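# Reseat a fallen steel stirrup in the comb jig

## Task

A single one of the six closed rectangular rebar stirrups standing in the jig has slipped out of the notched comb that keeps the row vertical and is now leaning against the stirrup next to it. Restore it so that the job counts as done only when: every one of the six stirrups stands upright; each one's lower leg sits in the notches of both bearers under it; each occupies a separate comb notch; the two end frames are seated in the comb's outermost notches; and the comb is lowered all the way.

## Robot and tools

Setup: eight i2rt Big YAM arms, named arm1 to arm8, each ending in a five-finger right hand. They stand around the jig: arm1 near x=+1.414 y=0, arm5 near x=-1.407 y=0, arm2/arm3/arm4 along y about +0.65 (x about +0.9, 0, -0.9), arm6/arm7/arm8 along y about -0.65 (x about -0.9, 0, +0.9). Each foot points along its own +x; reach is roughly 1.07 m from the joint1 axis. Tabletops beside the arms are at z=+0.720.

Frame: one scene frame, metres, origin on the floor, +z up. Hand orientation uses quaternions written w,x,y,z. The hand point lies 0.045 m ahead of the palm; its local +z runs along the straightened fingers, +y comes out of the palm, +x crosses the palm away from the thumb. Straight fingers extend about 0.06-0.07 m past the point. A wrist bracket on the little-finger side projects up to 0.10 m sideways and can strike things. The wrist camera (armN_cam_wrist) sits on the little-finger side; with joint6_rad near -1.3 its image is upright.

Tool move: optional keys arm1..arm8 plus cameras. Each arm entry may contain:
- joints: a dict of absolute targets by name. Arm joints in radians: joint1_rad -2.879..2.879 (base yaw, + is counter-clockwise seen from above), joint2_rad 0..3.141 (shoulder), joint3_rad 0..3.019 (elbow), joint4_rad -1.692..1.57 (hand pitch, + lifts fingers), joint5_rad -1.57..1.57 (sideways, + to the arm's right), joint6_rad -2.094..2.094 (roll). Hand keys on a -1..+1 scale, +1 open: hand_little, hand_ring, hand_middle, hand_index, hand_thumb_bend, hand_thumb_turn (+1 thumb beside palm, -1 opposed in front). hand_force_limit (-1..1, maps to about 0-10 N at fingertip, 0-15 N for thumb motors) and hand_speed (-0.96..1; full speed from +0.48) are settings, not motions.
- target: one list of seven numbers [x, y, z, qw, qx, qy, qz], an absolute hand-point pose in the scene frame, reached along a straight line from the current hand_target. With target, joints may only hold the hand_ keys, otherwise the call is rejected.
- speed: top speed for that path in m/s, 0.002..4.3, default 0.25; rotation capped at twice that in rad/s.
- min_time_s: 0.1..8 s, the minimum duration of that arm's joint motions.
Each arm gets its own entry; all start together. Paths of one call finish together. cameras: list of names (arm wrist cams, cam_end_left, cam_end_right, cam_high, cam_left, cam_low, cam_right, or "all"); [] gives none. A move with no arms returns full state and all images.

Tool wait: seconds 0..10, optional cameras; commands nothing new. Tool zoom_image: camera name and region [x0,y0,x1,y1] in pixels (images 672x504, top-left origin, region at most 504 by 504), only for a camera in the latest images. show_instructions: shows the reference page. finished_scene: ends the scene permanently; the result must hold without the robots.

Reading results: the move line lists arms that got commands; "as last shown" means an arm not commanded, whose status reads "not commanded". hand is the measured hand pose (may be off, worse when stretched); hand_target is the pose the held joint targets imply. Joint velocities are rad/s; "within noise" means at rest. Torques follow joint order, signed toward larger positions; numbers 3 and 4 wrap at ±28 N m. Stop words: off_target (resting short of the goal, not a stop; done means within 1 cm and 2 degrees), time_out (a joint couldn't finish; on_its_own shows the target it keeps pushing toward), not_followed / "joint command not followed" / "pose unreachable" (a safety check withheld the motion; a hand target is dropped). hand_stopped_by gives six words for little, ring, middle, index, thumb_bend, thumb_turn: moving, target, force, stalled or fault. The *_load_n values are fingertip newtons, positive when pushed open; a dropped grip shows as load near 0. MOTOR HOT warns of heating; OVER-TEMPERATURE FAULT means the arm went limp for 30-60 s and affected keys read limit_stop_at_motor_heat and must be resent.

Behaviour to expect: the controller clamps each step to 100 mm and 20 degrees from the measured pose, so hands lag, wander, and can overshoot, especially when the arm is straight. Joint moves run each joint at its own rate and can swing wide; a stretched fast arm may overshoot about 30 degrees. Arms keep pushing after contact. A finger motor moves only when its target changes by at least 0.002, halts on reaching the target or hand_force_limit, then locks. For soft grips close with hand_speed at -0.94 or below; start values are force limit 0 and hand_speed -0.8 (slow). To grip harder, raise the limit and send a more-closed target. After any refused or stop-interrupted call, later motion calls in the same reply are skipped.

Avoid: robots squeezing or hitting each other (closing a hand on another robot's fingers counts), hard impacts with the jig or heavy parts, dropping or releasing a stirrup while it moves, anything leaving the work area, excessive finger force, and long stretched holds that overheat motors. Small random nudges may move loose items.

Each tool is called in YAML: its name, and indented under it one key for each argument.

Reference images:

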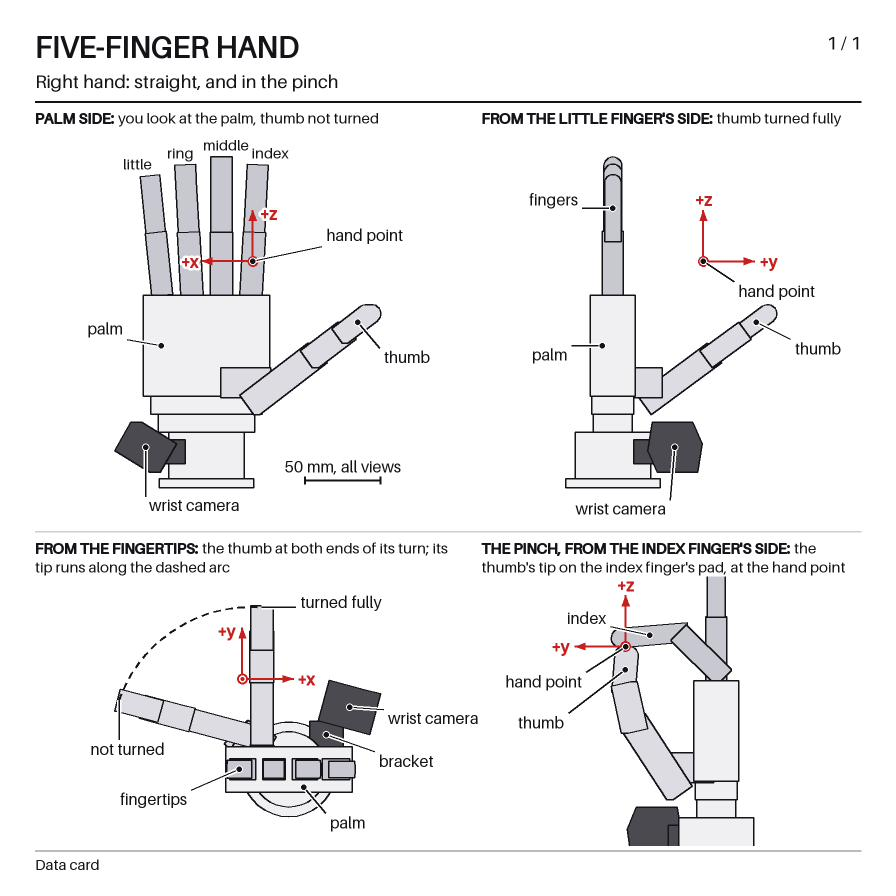

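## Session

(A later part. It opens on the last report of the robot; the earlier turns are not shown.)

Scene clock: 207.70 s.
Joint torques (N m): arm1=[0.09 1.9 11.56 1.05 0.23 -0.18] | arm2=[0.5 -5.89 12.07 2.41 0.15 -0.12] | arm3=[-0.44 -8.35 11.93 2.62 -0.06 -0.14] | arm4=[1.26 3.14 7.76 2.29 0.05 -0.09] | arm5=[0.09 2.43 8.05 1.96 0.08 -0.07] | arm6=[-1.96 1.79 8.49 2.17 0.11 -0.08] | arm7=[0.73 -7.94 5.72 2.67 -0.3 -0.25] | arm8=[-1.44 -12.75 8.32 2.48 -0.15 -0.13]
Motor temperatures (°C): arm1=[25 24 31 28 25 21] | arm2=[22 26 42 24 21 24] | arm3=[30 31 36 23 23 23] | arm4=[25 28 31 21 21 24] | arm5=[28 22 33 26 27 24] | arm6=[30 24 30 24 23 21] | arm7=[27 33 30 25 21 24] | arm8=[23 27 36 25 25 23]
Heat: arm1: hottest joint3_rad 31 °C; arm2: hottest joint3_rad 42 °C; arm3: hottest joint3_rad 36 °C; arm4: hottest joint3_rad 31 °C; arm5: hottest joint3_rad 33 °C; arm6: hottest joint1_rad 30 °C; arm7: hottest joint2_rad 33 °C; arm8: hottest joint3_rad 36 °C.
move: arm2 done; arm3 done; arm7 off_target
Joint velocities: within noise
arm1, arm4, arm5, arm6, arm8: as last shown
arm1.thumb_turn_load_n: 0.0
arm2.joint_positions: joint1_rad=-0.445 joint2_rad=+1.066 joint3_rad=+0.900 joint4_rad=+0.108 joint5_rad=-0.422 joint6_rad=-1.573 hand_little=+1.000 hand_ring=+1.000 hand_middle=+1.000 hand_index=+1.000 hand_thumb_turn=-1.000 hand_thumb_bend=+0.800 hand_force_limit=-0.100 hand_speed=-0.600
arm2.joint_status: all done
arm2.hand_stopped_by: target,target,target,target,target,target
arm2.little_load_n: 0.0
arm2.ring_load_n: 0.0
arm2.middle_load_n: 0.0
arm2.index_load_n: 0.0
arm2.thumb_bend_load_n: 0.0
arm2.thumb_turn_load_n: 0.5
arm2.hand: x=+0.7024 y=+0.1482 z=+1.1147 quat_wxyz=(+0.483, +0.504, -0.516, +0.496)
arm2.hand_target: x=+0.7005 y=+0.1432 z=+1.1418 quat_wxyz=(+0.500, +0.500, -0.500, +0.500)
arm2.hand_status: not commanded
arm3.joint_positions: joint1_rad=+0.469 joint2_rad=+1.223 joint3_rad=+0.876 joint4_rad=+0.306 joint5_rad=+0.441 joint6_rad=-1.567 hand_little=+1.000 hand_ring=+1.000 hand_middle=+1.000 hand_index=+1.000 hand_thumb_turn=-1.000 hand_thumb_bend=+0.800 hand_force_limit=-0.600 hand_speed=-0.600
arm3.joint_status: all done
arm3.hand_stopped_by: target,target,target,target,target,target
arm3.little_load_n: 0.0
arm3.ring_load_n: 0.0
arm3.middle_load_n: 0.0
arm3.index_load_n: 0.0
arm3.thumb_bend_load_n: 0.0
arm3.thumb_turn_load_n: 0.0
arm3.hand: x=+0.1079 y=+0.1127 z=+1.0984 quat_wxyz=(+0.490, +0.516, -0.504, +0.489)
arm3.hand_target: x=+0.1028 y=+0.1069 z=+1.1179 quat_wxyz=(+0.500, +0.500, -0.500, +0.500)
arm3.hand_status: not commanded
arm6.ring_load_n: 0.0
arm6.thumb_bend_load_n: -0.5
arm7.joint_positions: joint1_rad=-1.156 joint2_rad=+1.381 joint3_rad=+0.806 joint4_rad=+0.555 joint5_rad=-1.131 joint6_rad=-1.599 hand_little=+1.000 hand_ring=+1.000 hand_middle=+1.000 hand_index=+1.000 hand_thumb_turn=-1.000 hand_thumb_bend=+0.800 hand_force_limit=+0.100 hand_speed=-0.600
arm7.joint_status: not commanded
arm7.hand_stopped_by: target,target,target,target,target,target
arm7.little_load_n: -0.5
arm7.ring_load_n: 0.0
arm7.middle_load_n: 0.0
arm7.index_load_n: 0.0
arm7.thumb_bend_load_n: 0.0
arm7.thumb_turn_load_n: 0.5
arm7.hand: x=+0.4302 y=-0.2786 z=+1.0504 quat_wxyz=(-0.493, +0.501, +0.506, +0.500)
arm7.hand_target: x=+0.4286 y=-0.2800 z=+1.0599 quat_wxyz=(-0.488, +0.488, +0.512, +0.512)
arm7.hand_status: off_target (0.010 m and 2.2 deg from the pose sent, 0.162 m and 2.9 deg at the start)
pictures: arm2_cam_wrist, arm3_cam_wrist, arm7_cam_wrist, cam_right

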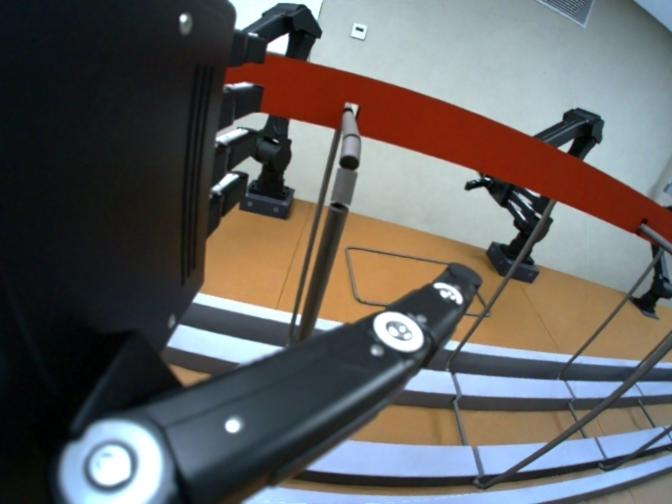

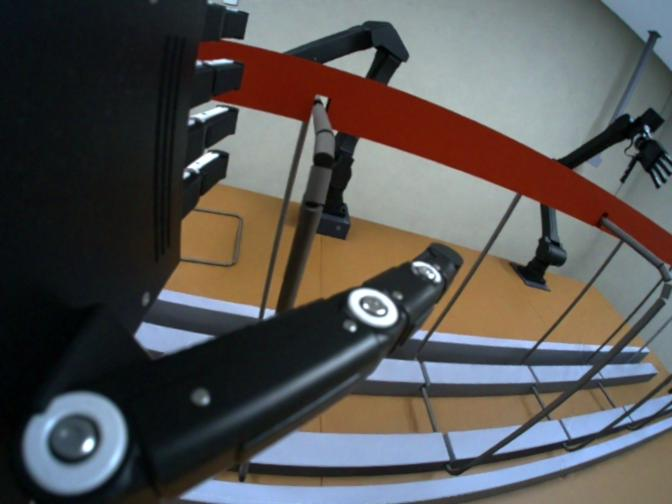

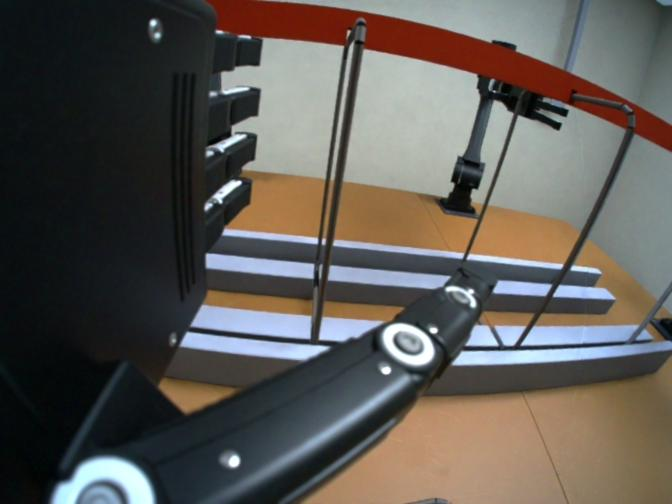

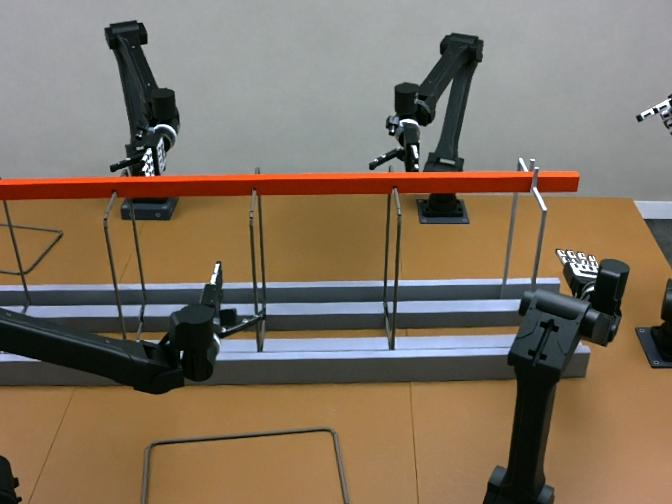

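move:
  arm2: {"target": [0.7005, 0.29, 1.135, 0.5, 0.5, -0.5, 0.5], "speed": 0.12}
  arm3: {"target": [0.1028, 0.26, 1.11, 0.5, 0.5, -0.5, 0.5], "speed": 0.12}
  arm7: {"target": [0.40, -0.36, 1.04, -0.488, 0.488, 0.512, 0.512], "speed": 0.15}
  cameras: ["all"]

zoom_image:
  camera: "cam_right"
  region: [90, 150, 410, 390]

zoom_image:
  camera: "cam_left"
  region: [0, 150, 480, 390]

Scene clock: 209.97 s.
Joint torques (N m): arm1=[-0.03 1.49 11.34 1.16 0.22 -0.13] | arm2=[-0.15 -2.2 8.94 1.68 -0.09 -0.17] | arm3=[1.49 -3.37 9.77 1.25 0.15 -0.14] | arm4=[1.14 3.25 7.75 2.35 0.05 -0.09] | arm5=[0.03 1.96 8.24 1.95 0.09 -0.07] | arm6=[-1.96 2.14 8.47 2.17 0.12 -0.1] | arm7=[0.26 -6.12 5.42 2.41 -0.28 -0.2] | arm8=[-1.61 -12.4 8.35 2.5 -0.18 -0.12]
Motor temperatures (°C): arm1=[25 24 31 28 25 21] | arm2=[22 26 42 24 21 24] | arm3=[30 31 36 23 23 23] | arm4=[25 28 31 21 21 24] | arm5=[28 22 33 26 26 24] | arm6=[30 24 30 24 23 21] | arm7=[27 33 30 25 21 24] | arm8=[23 27 36 25 25 23]
Heat: arm1: hottest joint3_rad 31 °C; arm2: hottest joint3_rad 42 °C; arm3: hottest joint3_rad 36 °C; arm4: hottest joint3_rad 31 °C; arm5: hottest joint3_rad 33 °C; arm6: hottest joint1_rad 30 °C; arm7: hottest joint2_rad 33 °C; arm8: hottest joint3_rad 36 °C.
move: arm2 done; arm3 done; arm7 done
Joint velocities: within noise
arm1.joint_positions: joint1_rad=+1.205 joint2_rad=+0.811 joint3_rad=+1.849 joint4_rad=-1.695 joint5_rad=+0.766 joint6_rad=-0.578 hand_little=+1.000 hand_ring=-1.000 hand_middle=-1.000 hand_index=-1.000 hand_thumb_turn=-1.000 hand_thumb_bend=+1.000 hand_force_limit=+0.000 hand_speed=+0.000
arm1.joint_status: not commanded
arm1.hand_stopped_by: fault,target,target,target,target,target
arm1.little_load_n: 0.0
arm1.ring_load_n: 0.0
arm1.middle_load_n: 0.0
arm1.index_load_n: 0.0
arm1.thumb_bend_load_n: 0.0
arm1.thumb_turn_load_n: 0.5
arm1.hand: x=+1.2367 y=-0.0669 z=+1.3277 quat_wxyz=(+0.484, -0.075, -0.845, +0.214)
arm1.hand_target: x=+1.2381 y=-0.0594 z=+1.3389 quat_wxyz=(+0.488, -0.080, -0.841, +0.221)
arm1.hand_status: not commanded
arm2.joint_positions: joint1_rad=-0.703 joint2_rad=+0.688 joint3_rad=+0.735 joint4_rad=-0.060 joint5_rad=-0.684 joint6_rad=-1.573 hand_little=+1.000 hand_ring=+1.000 hand_middle=+1.000 hand_index=+1.000 hand_thumb_turn=-1.000 hand_thumb_bend=+0.800 hand_force_limit=-0.100 hand_speed=-0.600
arm2.joint_status: not commanded
arm2.hand_stopped_by: target,target,target,target,target,target
arm2.little_load_n: 0.0
arm2.ring_load_n: 0.0
arm2.middle_load_n: 0.0
arm2.index_load_n: 0.0
arm2.thumb_bend_load_n: 0.0
arm2.thumb_turn_load_n: 0.0
arm2.hand: x=+0.7019 y=+0.2877 z=+1.1352 quat_wxyz=(+0.498, +0.498, -0.501, +0.504)
arm2.hand_target: x=+0.7006 y=+0.2900 z=+1.1351 quat_wxyz=(+0.500, +0.500, -0.500, +0.500)
arm2.hand_status: done (0.003 m and 0.6 deg from the pose sent, 0.143 m and 2.7 deg at the start)
arm3.joint_positions: joint1_rad=+0.692 joint2_rad=+0.825 joint3_rad=+0.632 joint4_rad=+0.209 joint5_rad=+0.684 joint6_rad=-1.567 hand_little=+1.000 hand_ring=+1.000 hand_middle=+1.000 hand_index=+1.000 hand_thumb_turn=-1.000 hand_thumb_bend=+0.800 hand_force_limit=-0.600 hand_speed=-0.600
arm3.joint_status: not commanded
arm3.hand_stopped_by: target,target,target,target,target,target
arm3.little_load_n: 0.0
arm3.ring_load_n: 0.0
arm3.middle_load_n: 0.0
arm3.index_load_n: 0.0
arm3.thumb_bend_load_n: 0.0
arm3.thumb_turn_load_n: 0.5
arm3.hand: x=+0.0995 y=+0.2570 z=+1.1133 quat_wxyz=(+0.501, +0.491, -0.504, +0.504)
arm3.hand_target: x=+0.1027 y=+0.2599 z=+1.1101 quat_wxyz=(+0.500, +0.500, -0.500, +0.500)
arm3.hand_status: done (0.006 m and 1.2 deg from the pose sent, 0.148 m and 2.5 deg at the start)
arm4.joint_positions: joint1_rad=+0.384 joint2_rad=+0.552 joint3_rad=+1.350 joint4_rad=-1.286 joint5_rad=+0.102 joint6_rad=-0.981 hand_little=+1.000 hand_ring=+1.000 hand_middle=+1.000 hand_index=+1.000 hand_thumb_turn=+1.000 hand_thumb_bend=+1.000 hand_force_limit=+0.000 hand_speed=-0.800
arm4.joint_status: not commanded
arm4.hand_stopped_by: target,target,target,target,target,target
arm4.little_load_n: 0.0
arm4.ring_load_n: 0.0
arm4.middle_load_n: 0.0
arm4.index_load_n: 0.0
arm4.thumb_bend_load_n: 0.0
arm4.thumb_turn_load_n: 0.0
arm4.hand: x=-0.8792 y=+0.4314 z=+1.2836 quat_wxyz=(+0.195, +0.515, -0.683, +0.479)
arm4.hand_target: x=-0.8796 y=+0.4322 z=+1.2924 quat_wxyz=(+0.197, +0.511, -0.679, +0.488)
arm4.hand_status: not commanded
arm5.joint_positions: joint1_rad=+0.098 joint2_rad=+0.650 joint3_rad=+1.435 joint4_rad=-1.275 joint5_rad=+0.139 joint6_rad=-1.336 hand_little=+1.000 hand_ring=+1.000 hand_middle=+1.000 hand_index=+1.000 hand_thumb_turn=+1.000 hand_thumb_bend=+1.000 hand_force_limit=+0.000 hand_speed=-0.800
arm5.joint_status: not commanded
arm5.hand_stopped_by: target,target,target,target,target,target
arm5.little_load_n: 0.0
arm5.ring_load_n: 0.0
arm5.middle_load_n: 0.0
arm5.index_load_n: 0.0
arm5.thumb_bend_load_n: 0.0
arm5.thumb_turn_load_n: 0.0
arm5.hand: x=-1.1677 y=-0.0576 z=+1.2974 quat_wxyz=(-0.025, +0.847, -0.095, +0.522)
arm5.hand_target: x=-1.1690 y=-0.0577 z=+1.3064 quat_wxyz=(-0.027, +0.842, -0.095, +0.531)
arm5.hand_status: not commanded
arm6.joint_positions: joint1_rad=-0.123 joint2_rad=+0.630 joint3_rad=+1.447 joint4_rad=-1.200 joint5_rad=+0.216 joint6_rad=-1.427 hand_little=+1.000 hand_ring=+1.000 hand_middle=+1.000 hand_index=+1.000 hand_thumb_turn=+1.000 hand_thumb_bend=+1.000 hand_force_limit=+0.000 hand_speed=-0.800
arm6.joint_status: not commanded
arm6.hand_stopped_by: target,target,target,target,target,target
arm6.little_load_n: 0.0
arm6.ring_load_n: 0.0
arm6.middle_load_n: 0.0
arm6.index_load_n: 0.0
arm6.thumb_bend_load_n: 0.0
arm6.thumb_turn_load_n: 0.0
arm6.hand: x=-0.7750 y=-0.4274 z=+1.2815 quat_wxyz=(-0.330, +0.693, +0.455, +0.451)
arm6.hand_target: x=-0.7752 y=-0.4293 z=+1.2898 quat_wxyz=(-0.337, +0.690, +0.451, +0.456)
arm6.hand_status: not commanded
arm7.joint_positions: joint1_rad=-1.324 joint2_rad=+1.268 joint3_rad=+0.641 joint4_rad=+0.614 joint5_rad=-1.302 joint6_rad=-1.599 hand_little=+1.000 hand_ring=+1.000 hand_middle=+1.000 hand_index=+1.000 hand_thumb_turn=-1.000 hand_thumb_bend=+0.800 hand_force_limit=+0.100 hand_speed=-0.600
arm7.joint_status: not commanded
arm7.hand_stopped_by: target,target,target,target,target,target
arm7.little_load_n: -0.5
arm7.ring_load_n: 0.0
arm7.middle_load_n: 0.0
arm7.index_load_n: 0.0
arm7.thumb_bend_load_n: 0.0
arm7.thumb_turn_load_n: 0.0
arm7.hand: x=+0.4007 y=-0.3576 z=+1.0326 quat_wxyz=(-0.494, +0.497, +0.506, +0.502)
arm7.hand_target: x=+0.4000 y=-0.3599 z=+1.0400 quat_wxyz=(-0.488, +0.488, +0.512, +0.512)
arm7.hand_status: done (0.008 m and 1.9 deg from the pose sent, 0.087 m and 2.2 deg at the start)
arm8: as last shown
pictures: arm1_cam_wrist, arm2_cam_wrist, arm3_cam_wrist, arm4_cam_wrist, arm5_cam_wrist, arm6_cam_wrist, arm7_cam_wrist, arm8_cam_wrist, cam_end_left, cam_end_right, cam_high, cam_left, cam_low, cam_right

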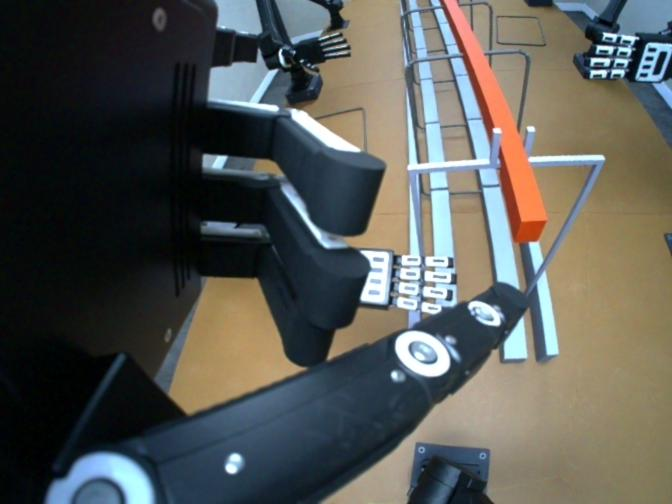

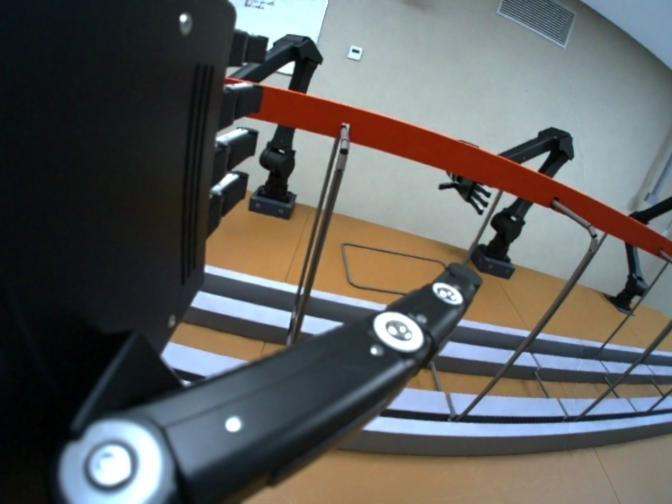

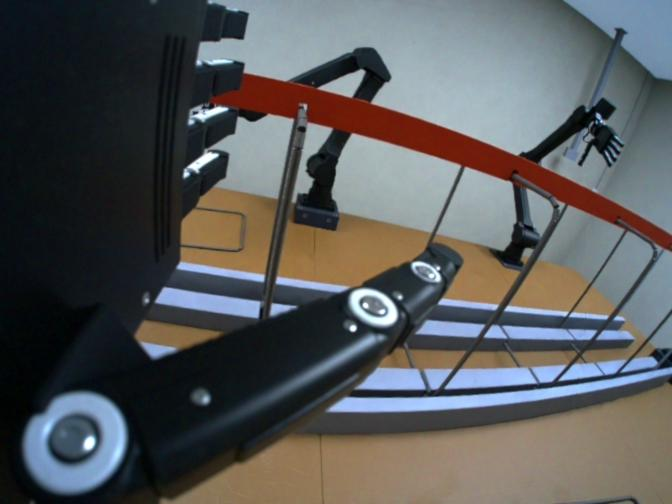

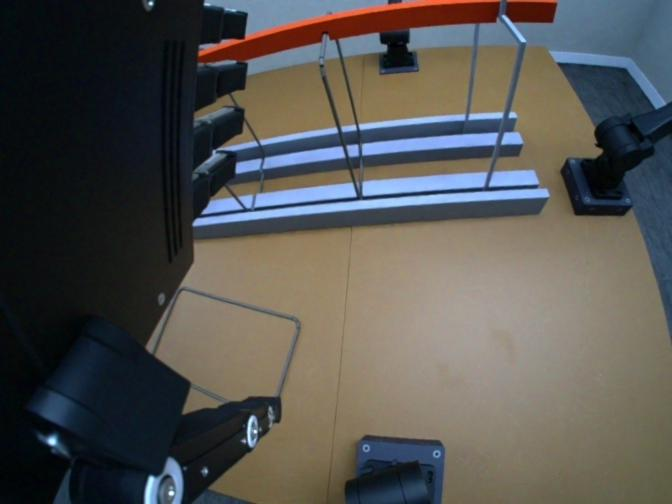

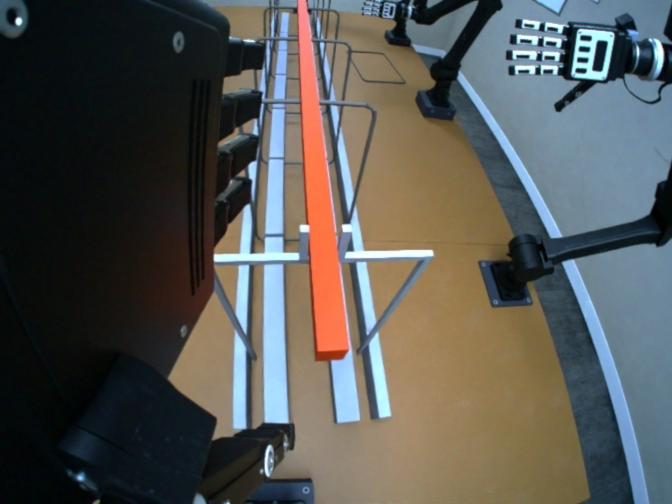

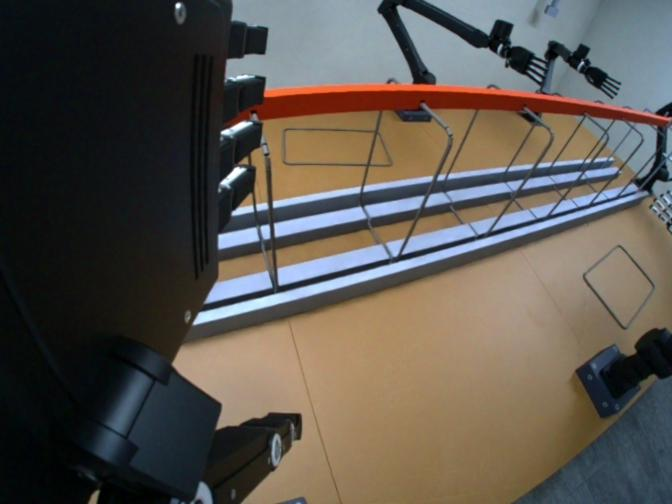

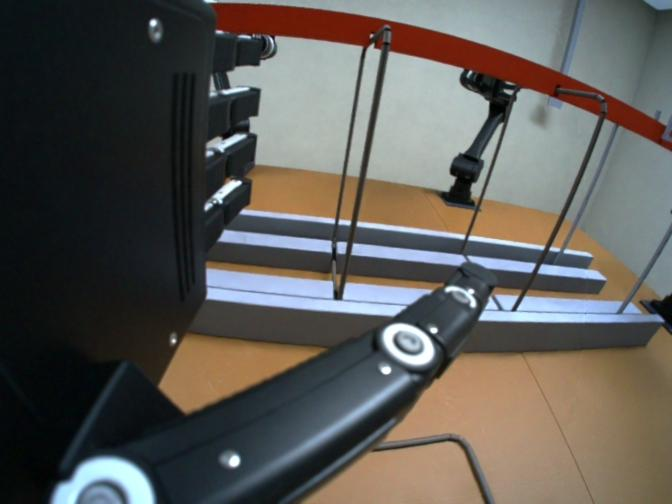

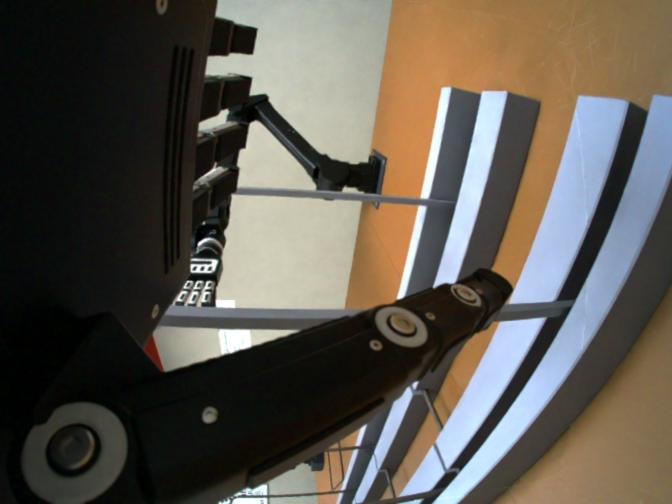

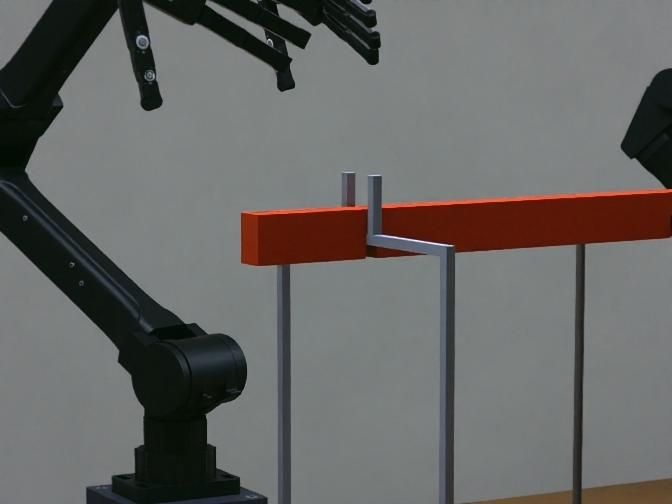

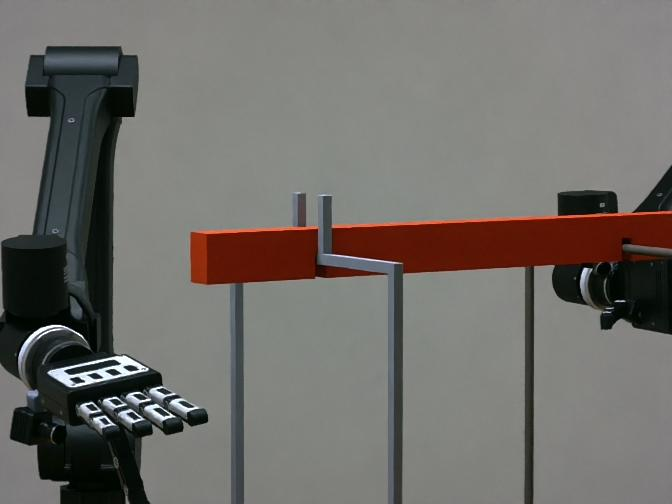

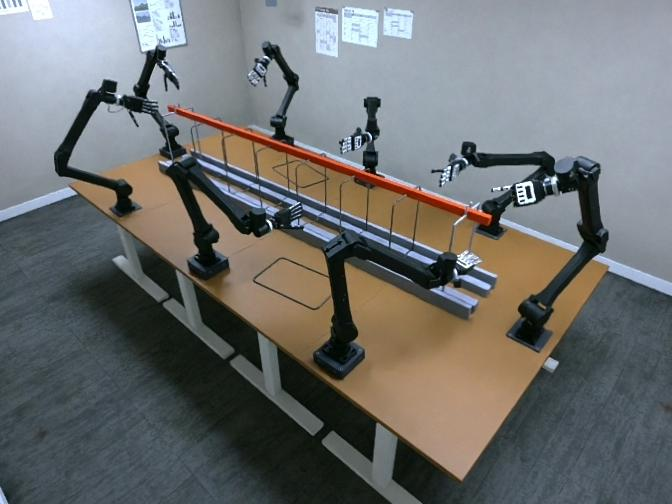

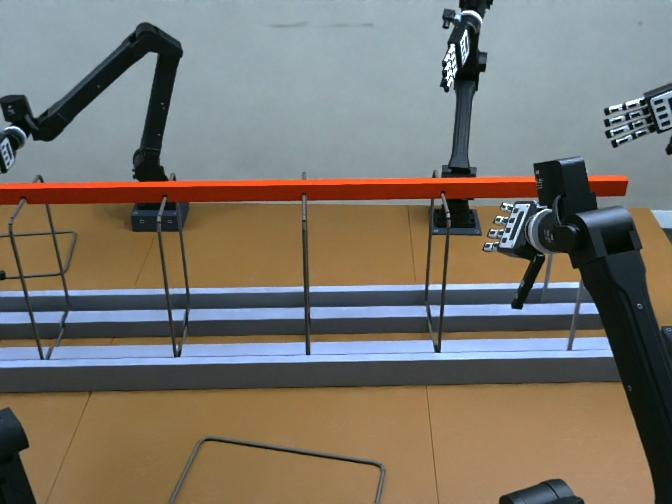

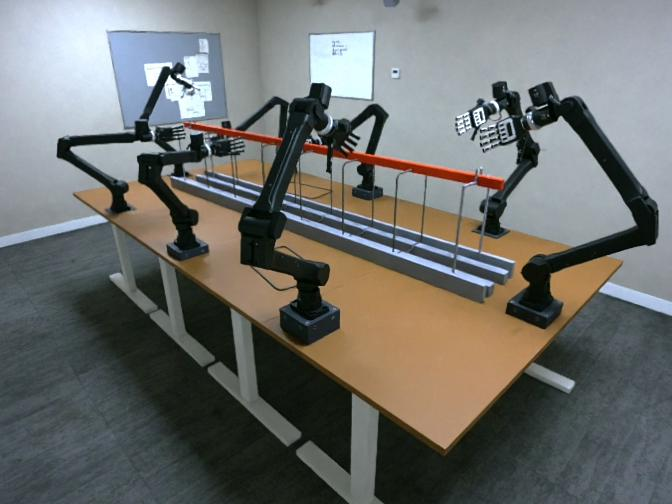

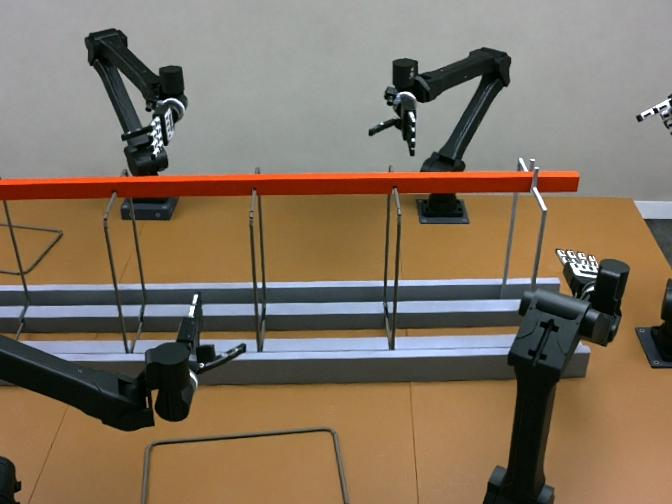

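Scaled by 1.575 from the camera's image (finer frame: 960x720).

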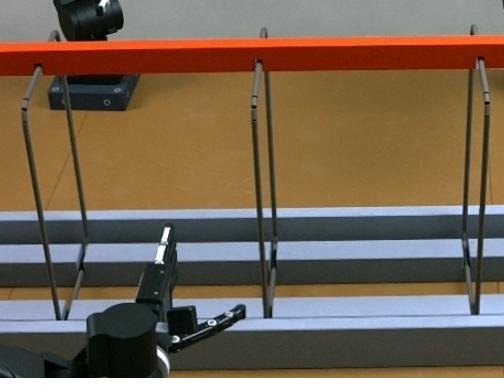

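Scaled by 1.050 from the camera's image (finer frame: 960x720).

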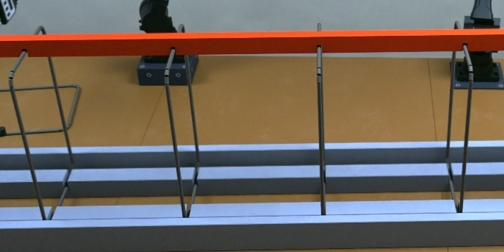

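zoom_image:
  camera: "cam_left"
  region: [130, 160, 330, 260]

zoom_image:
  camera: "cam_left"
  region: [400, 160, 640, 360]

zoom_image:
  camera: "cam_right"
  region: [100, 290, 420, 370]

zoom_image:
  camera: "arm7_cam_wrist"
  region: [300, 0, 672, 360]

zoom_image:
  camera: "arm2_cam_wrist"
  region: [270, 60, 672, 440]

zoom_image:
  camera: "arm6_cam_wrist"
  region: [220, 60, 672, 340]

Scaled by 2.520 from the camera's image (finer frame: 960x720).

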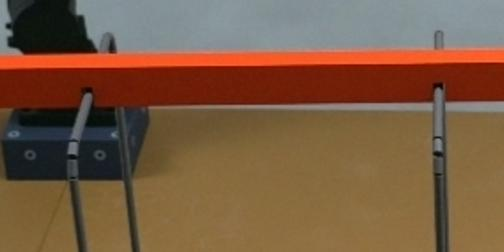

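Scaled by 2.100 from the camera's image (finer frame: 960x720).

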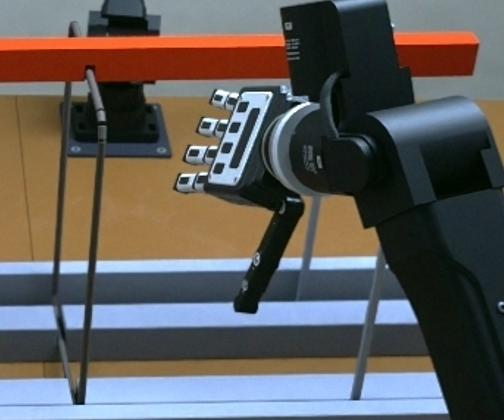

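Scaled by 1.575 from the camera's image (finer frame: 960x720).

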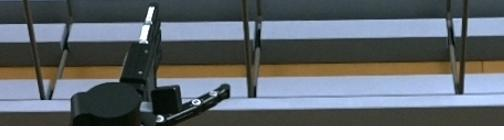

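Scaled by 1.355 from the camera's image (finer frame: 960x720).

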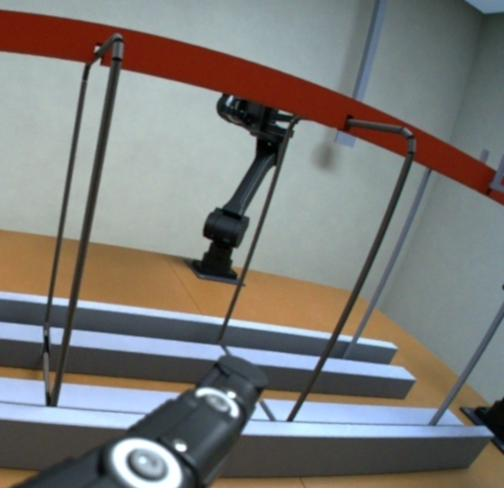

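Scaled by 1.254 from the camera's image (finer frame: 960x720).

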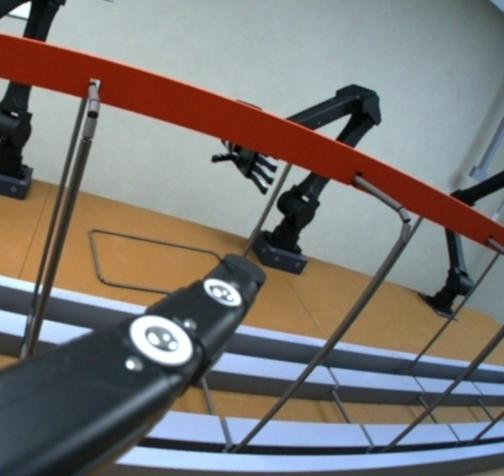

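Scaled by 1.115 from the camera's image (finer frame: 960x720).

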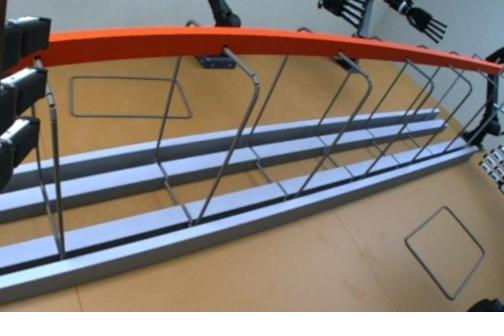

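zoom_image:
  camera: "cam_right"
  region: [235, 290, 285, 370]

zoom_image:
  camera: "cam_right"
  region: [365, 290, 415, 370]

zoom_image:
  camera: "cam_right"
  region: [225, 155, 415, 235]

zoom_image:
  camera: "arm7_cam_wrist"
  region: [300, 200, 400, 320]

Scaled by 6.300 from the camera's image (finer frame: 960x720).

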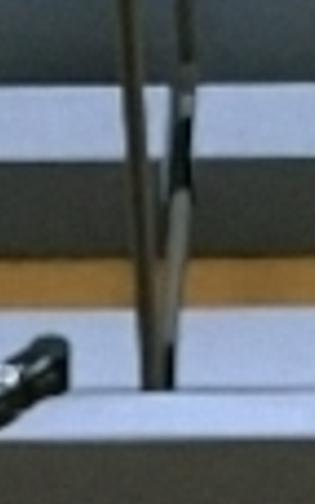

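Scaled by 6.300 from the camera's image (finer frame: 960x720).

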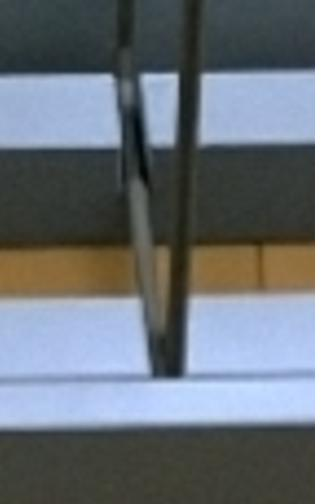

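Scaled by 2.653 from the camera's image (finer frame: 960x720).

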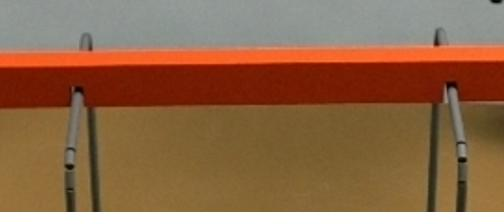

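Scaled by 4.200 from the camera's image (finer frame: 960x720).

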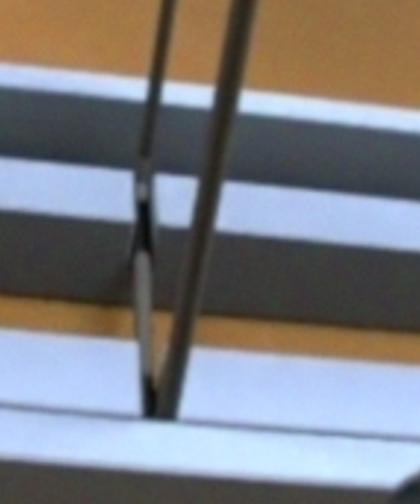

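zoom_image:
  camera: "cam_end_right"
  region: [270, 190, 370, 290]

zoom_image:
  camera: "cam_end_left"
  region: [320, 170, 420, 270]

Scaled by 5.040 from the camera's image (finer frame: 960x720).

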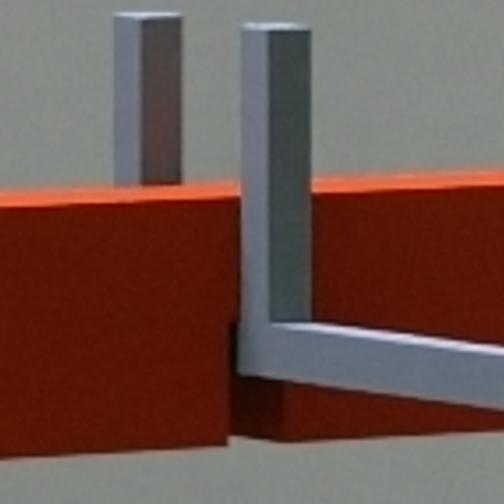

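Scaled by 5.040 from the camera's image (finer frame: 960x720).

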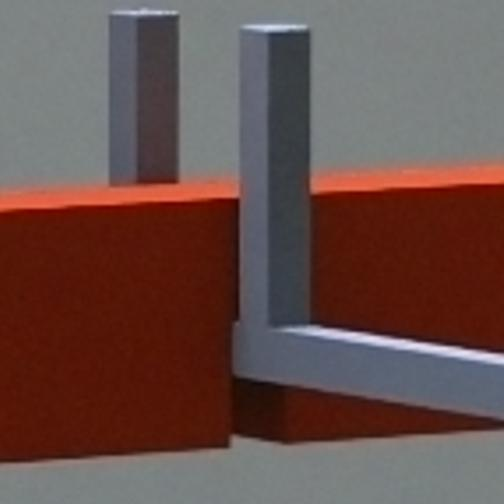

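finished_scene:

The scene is finished: the task was done.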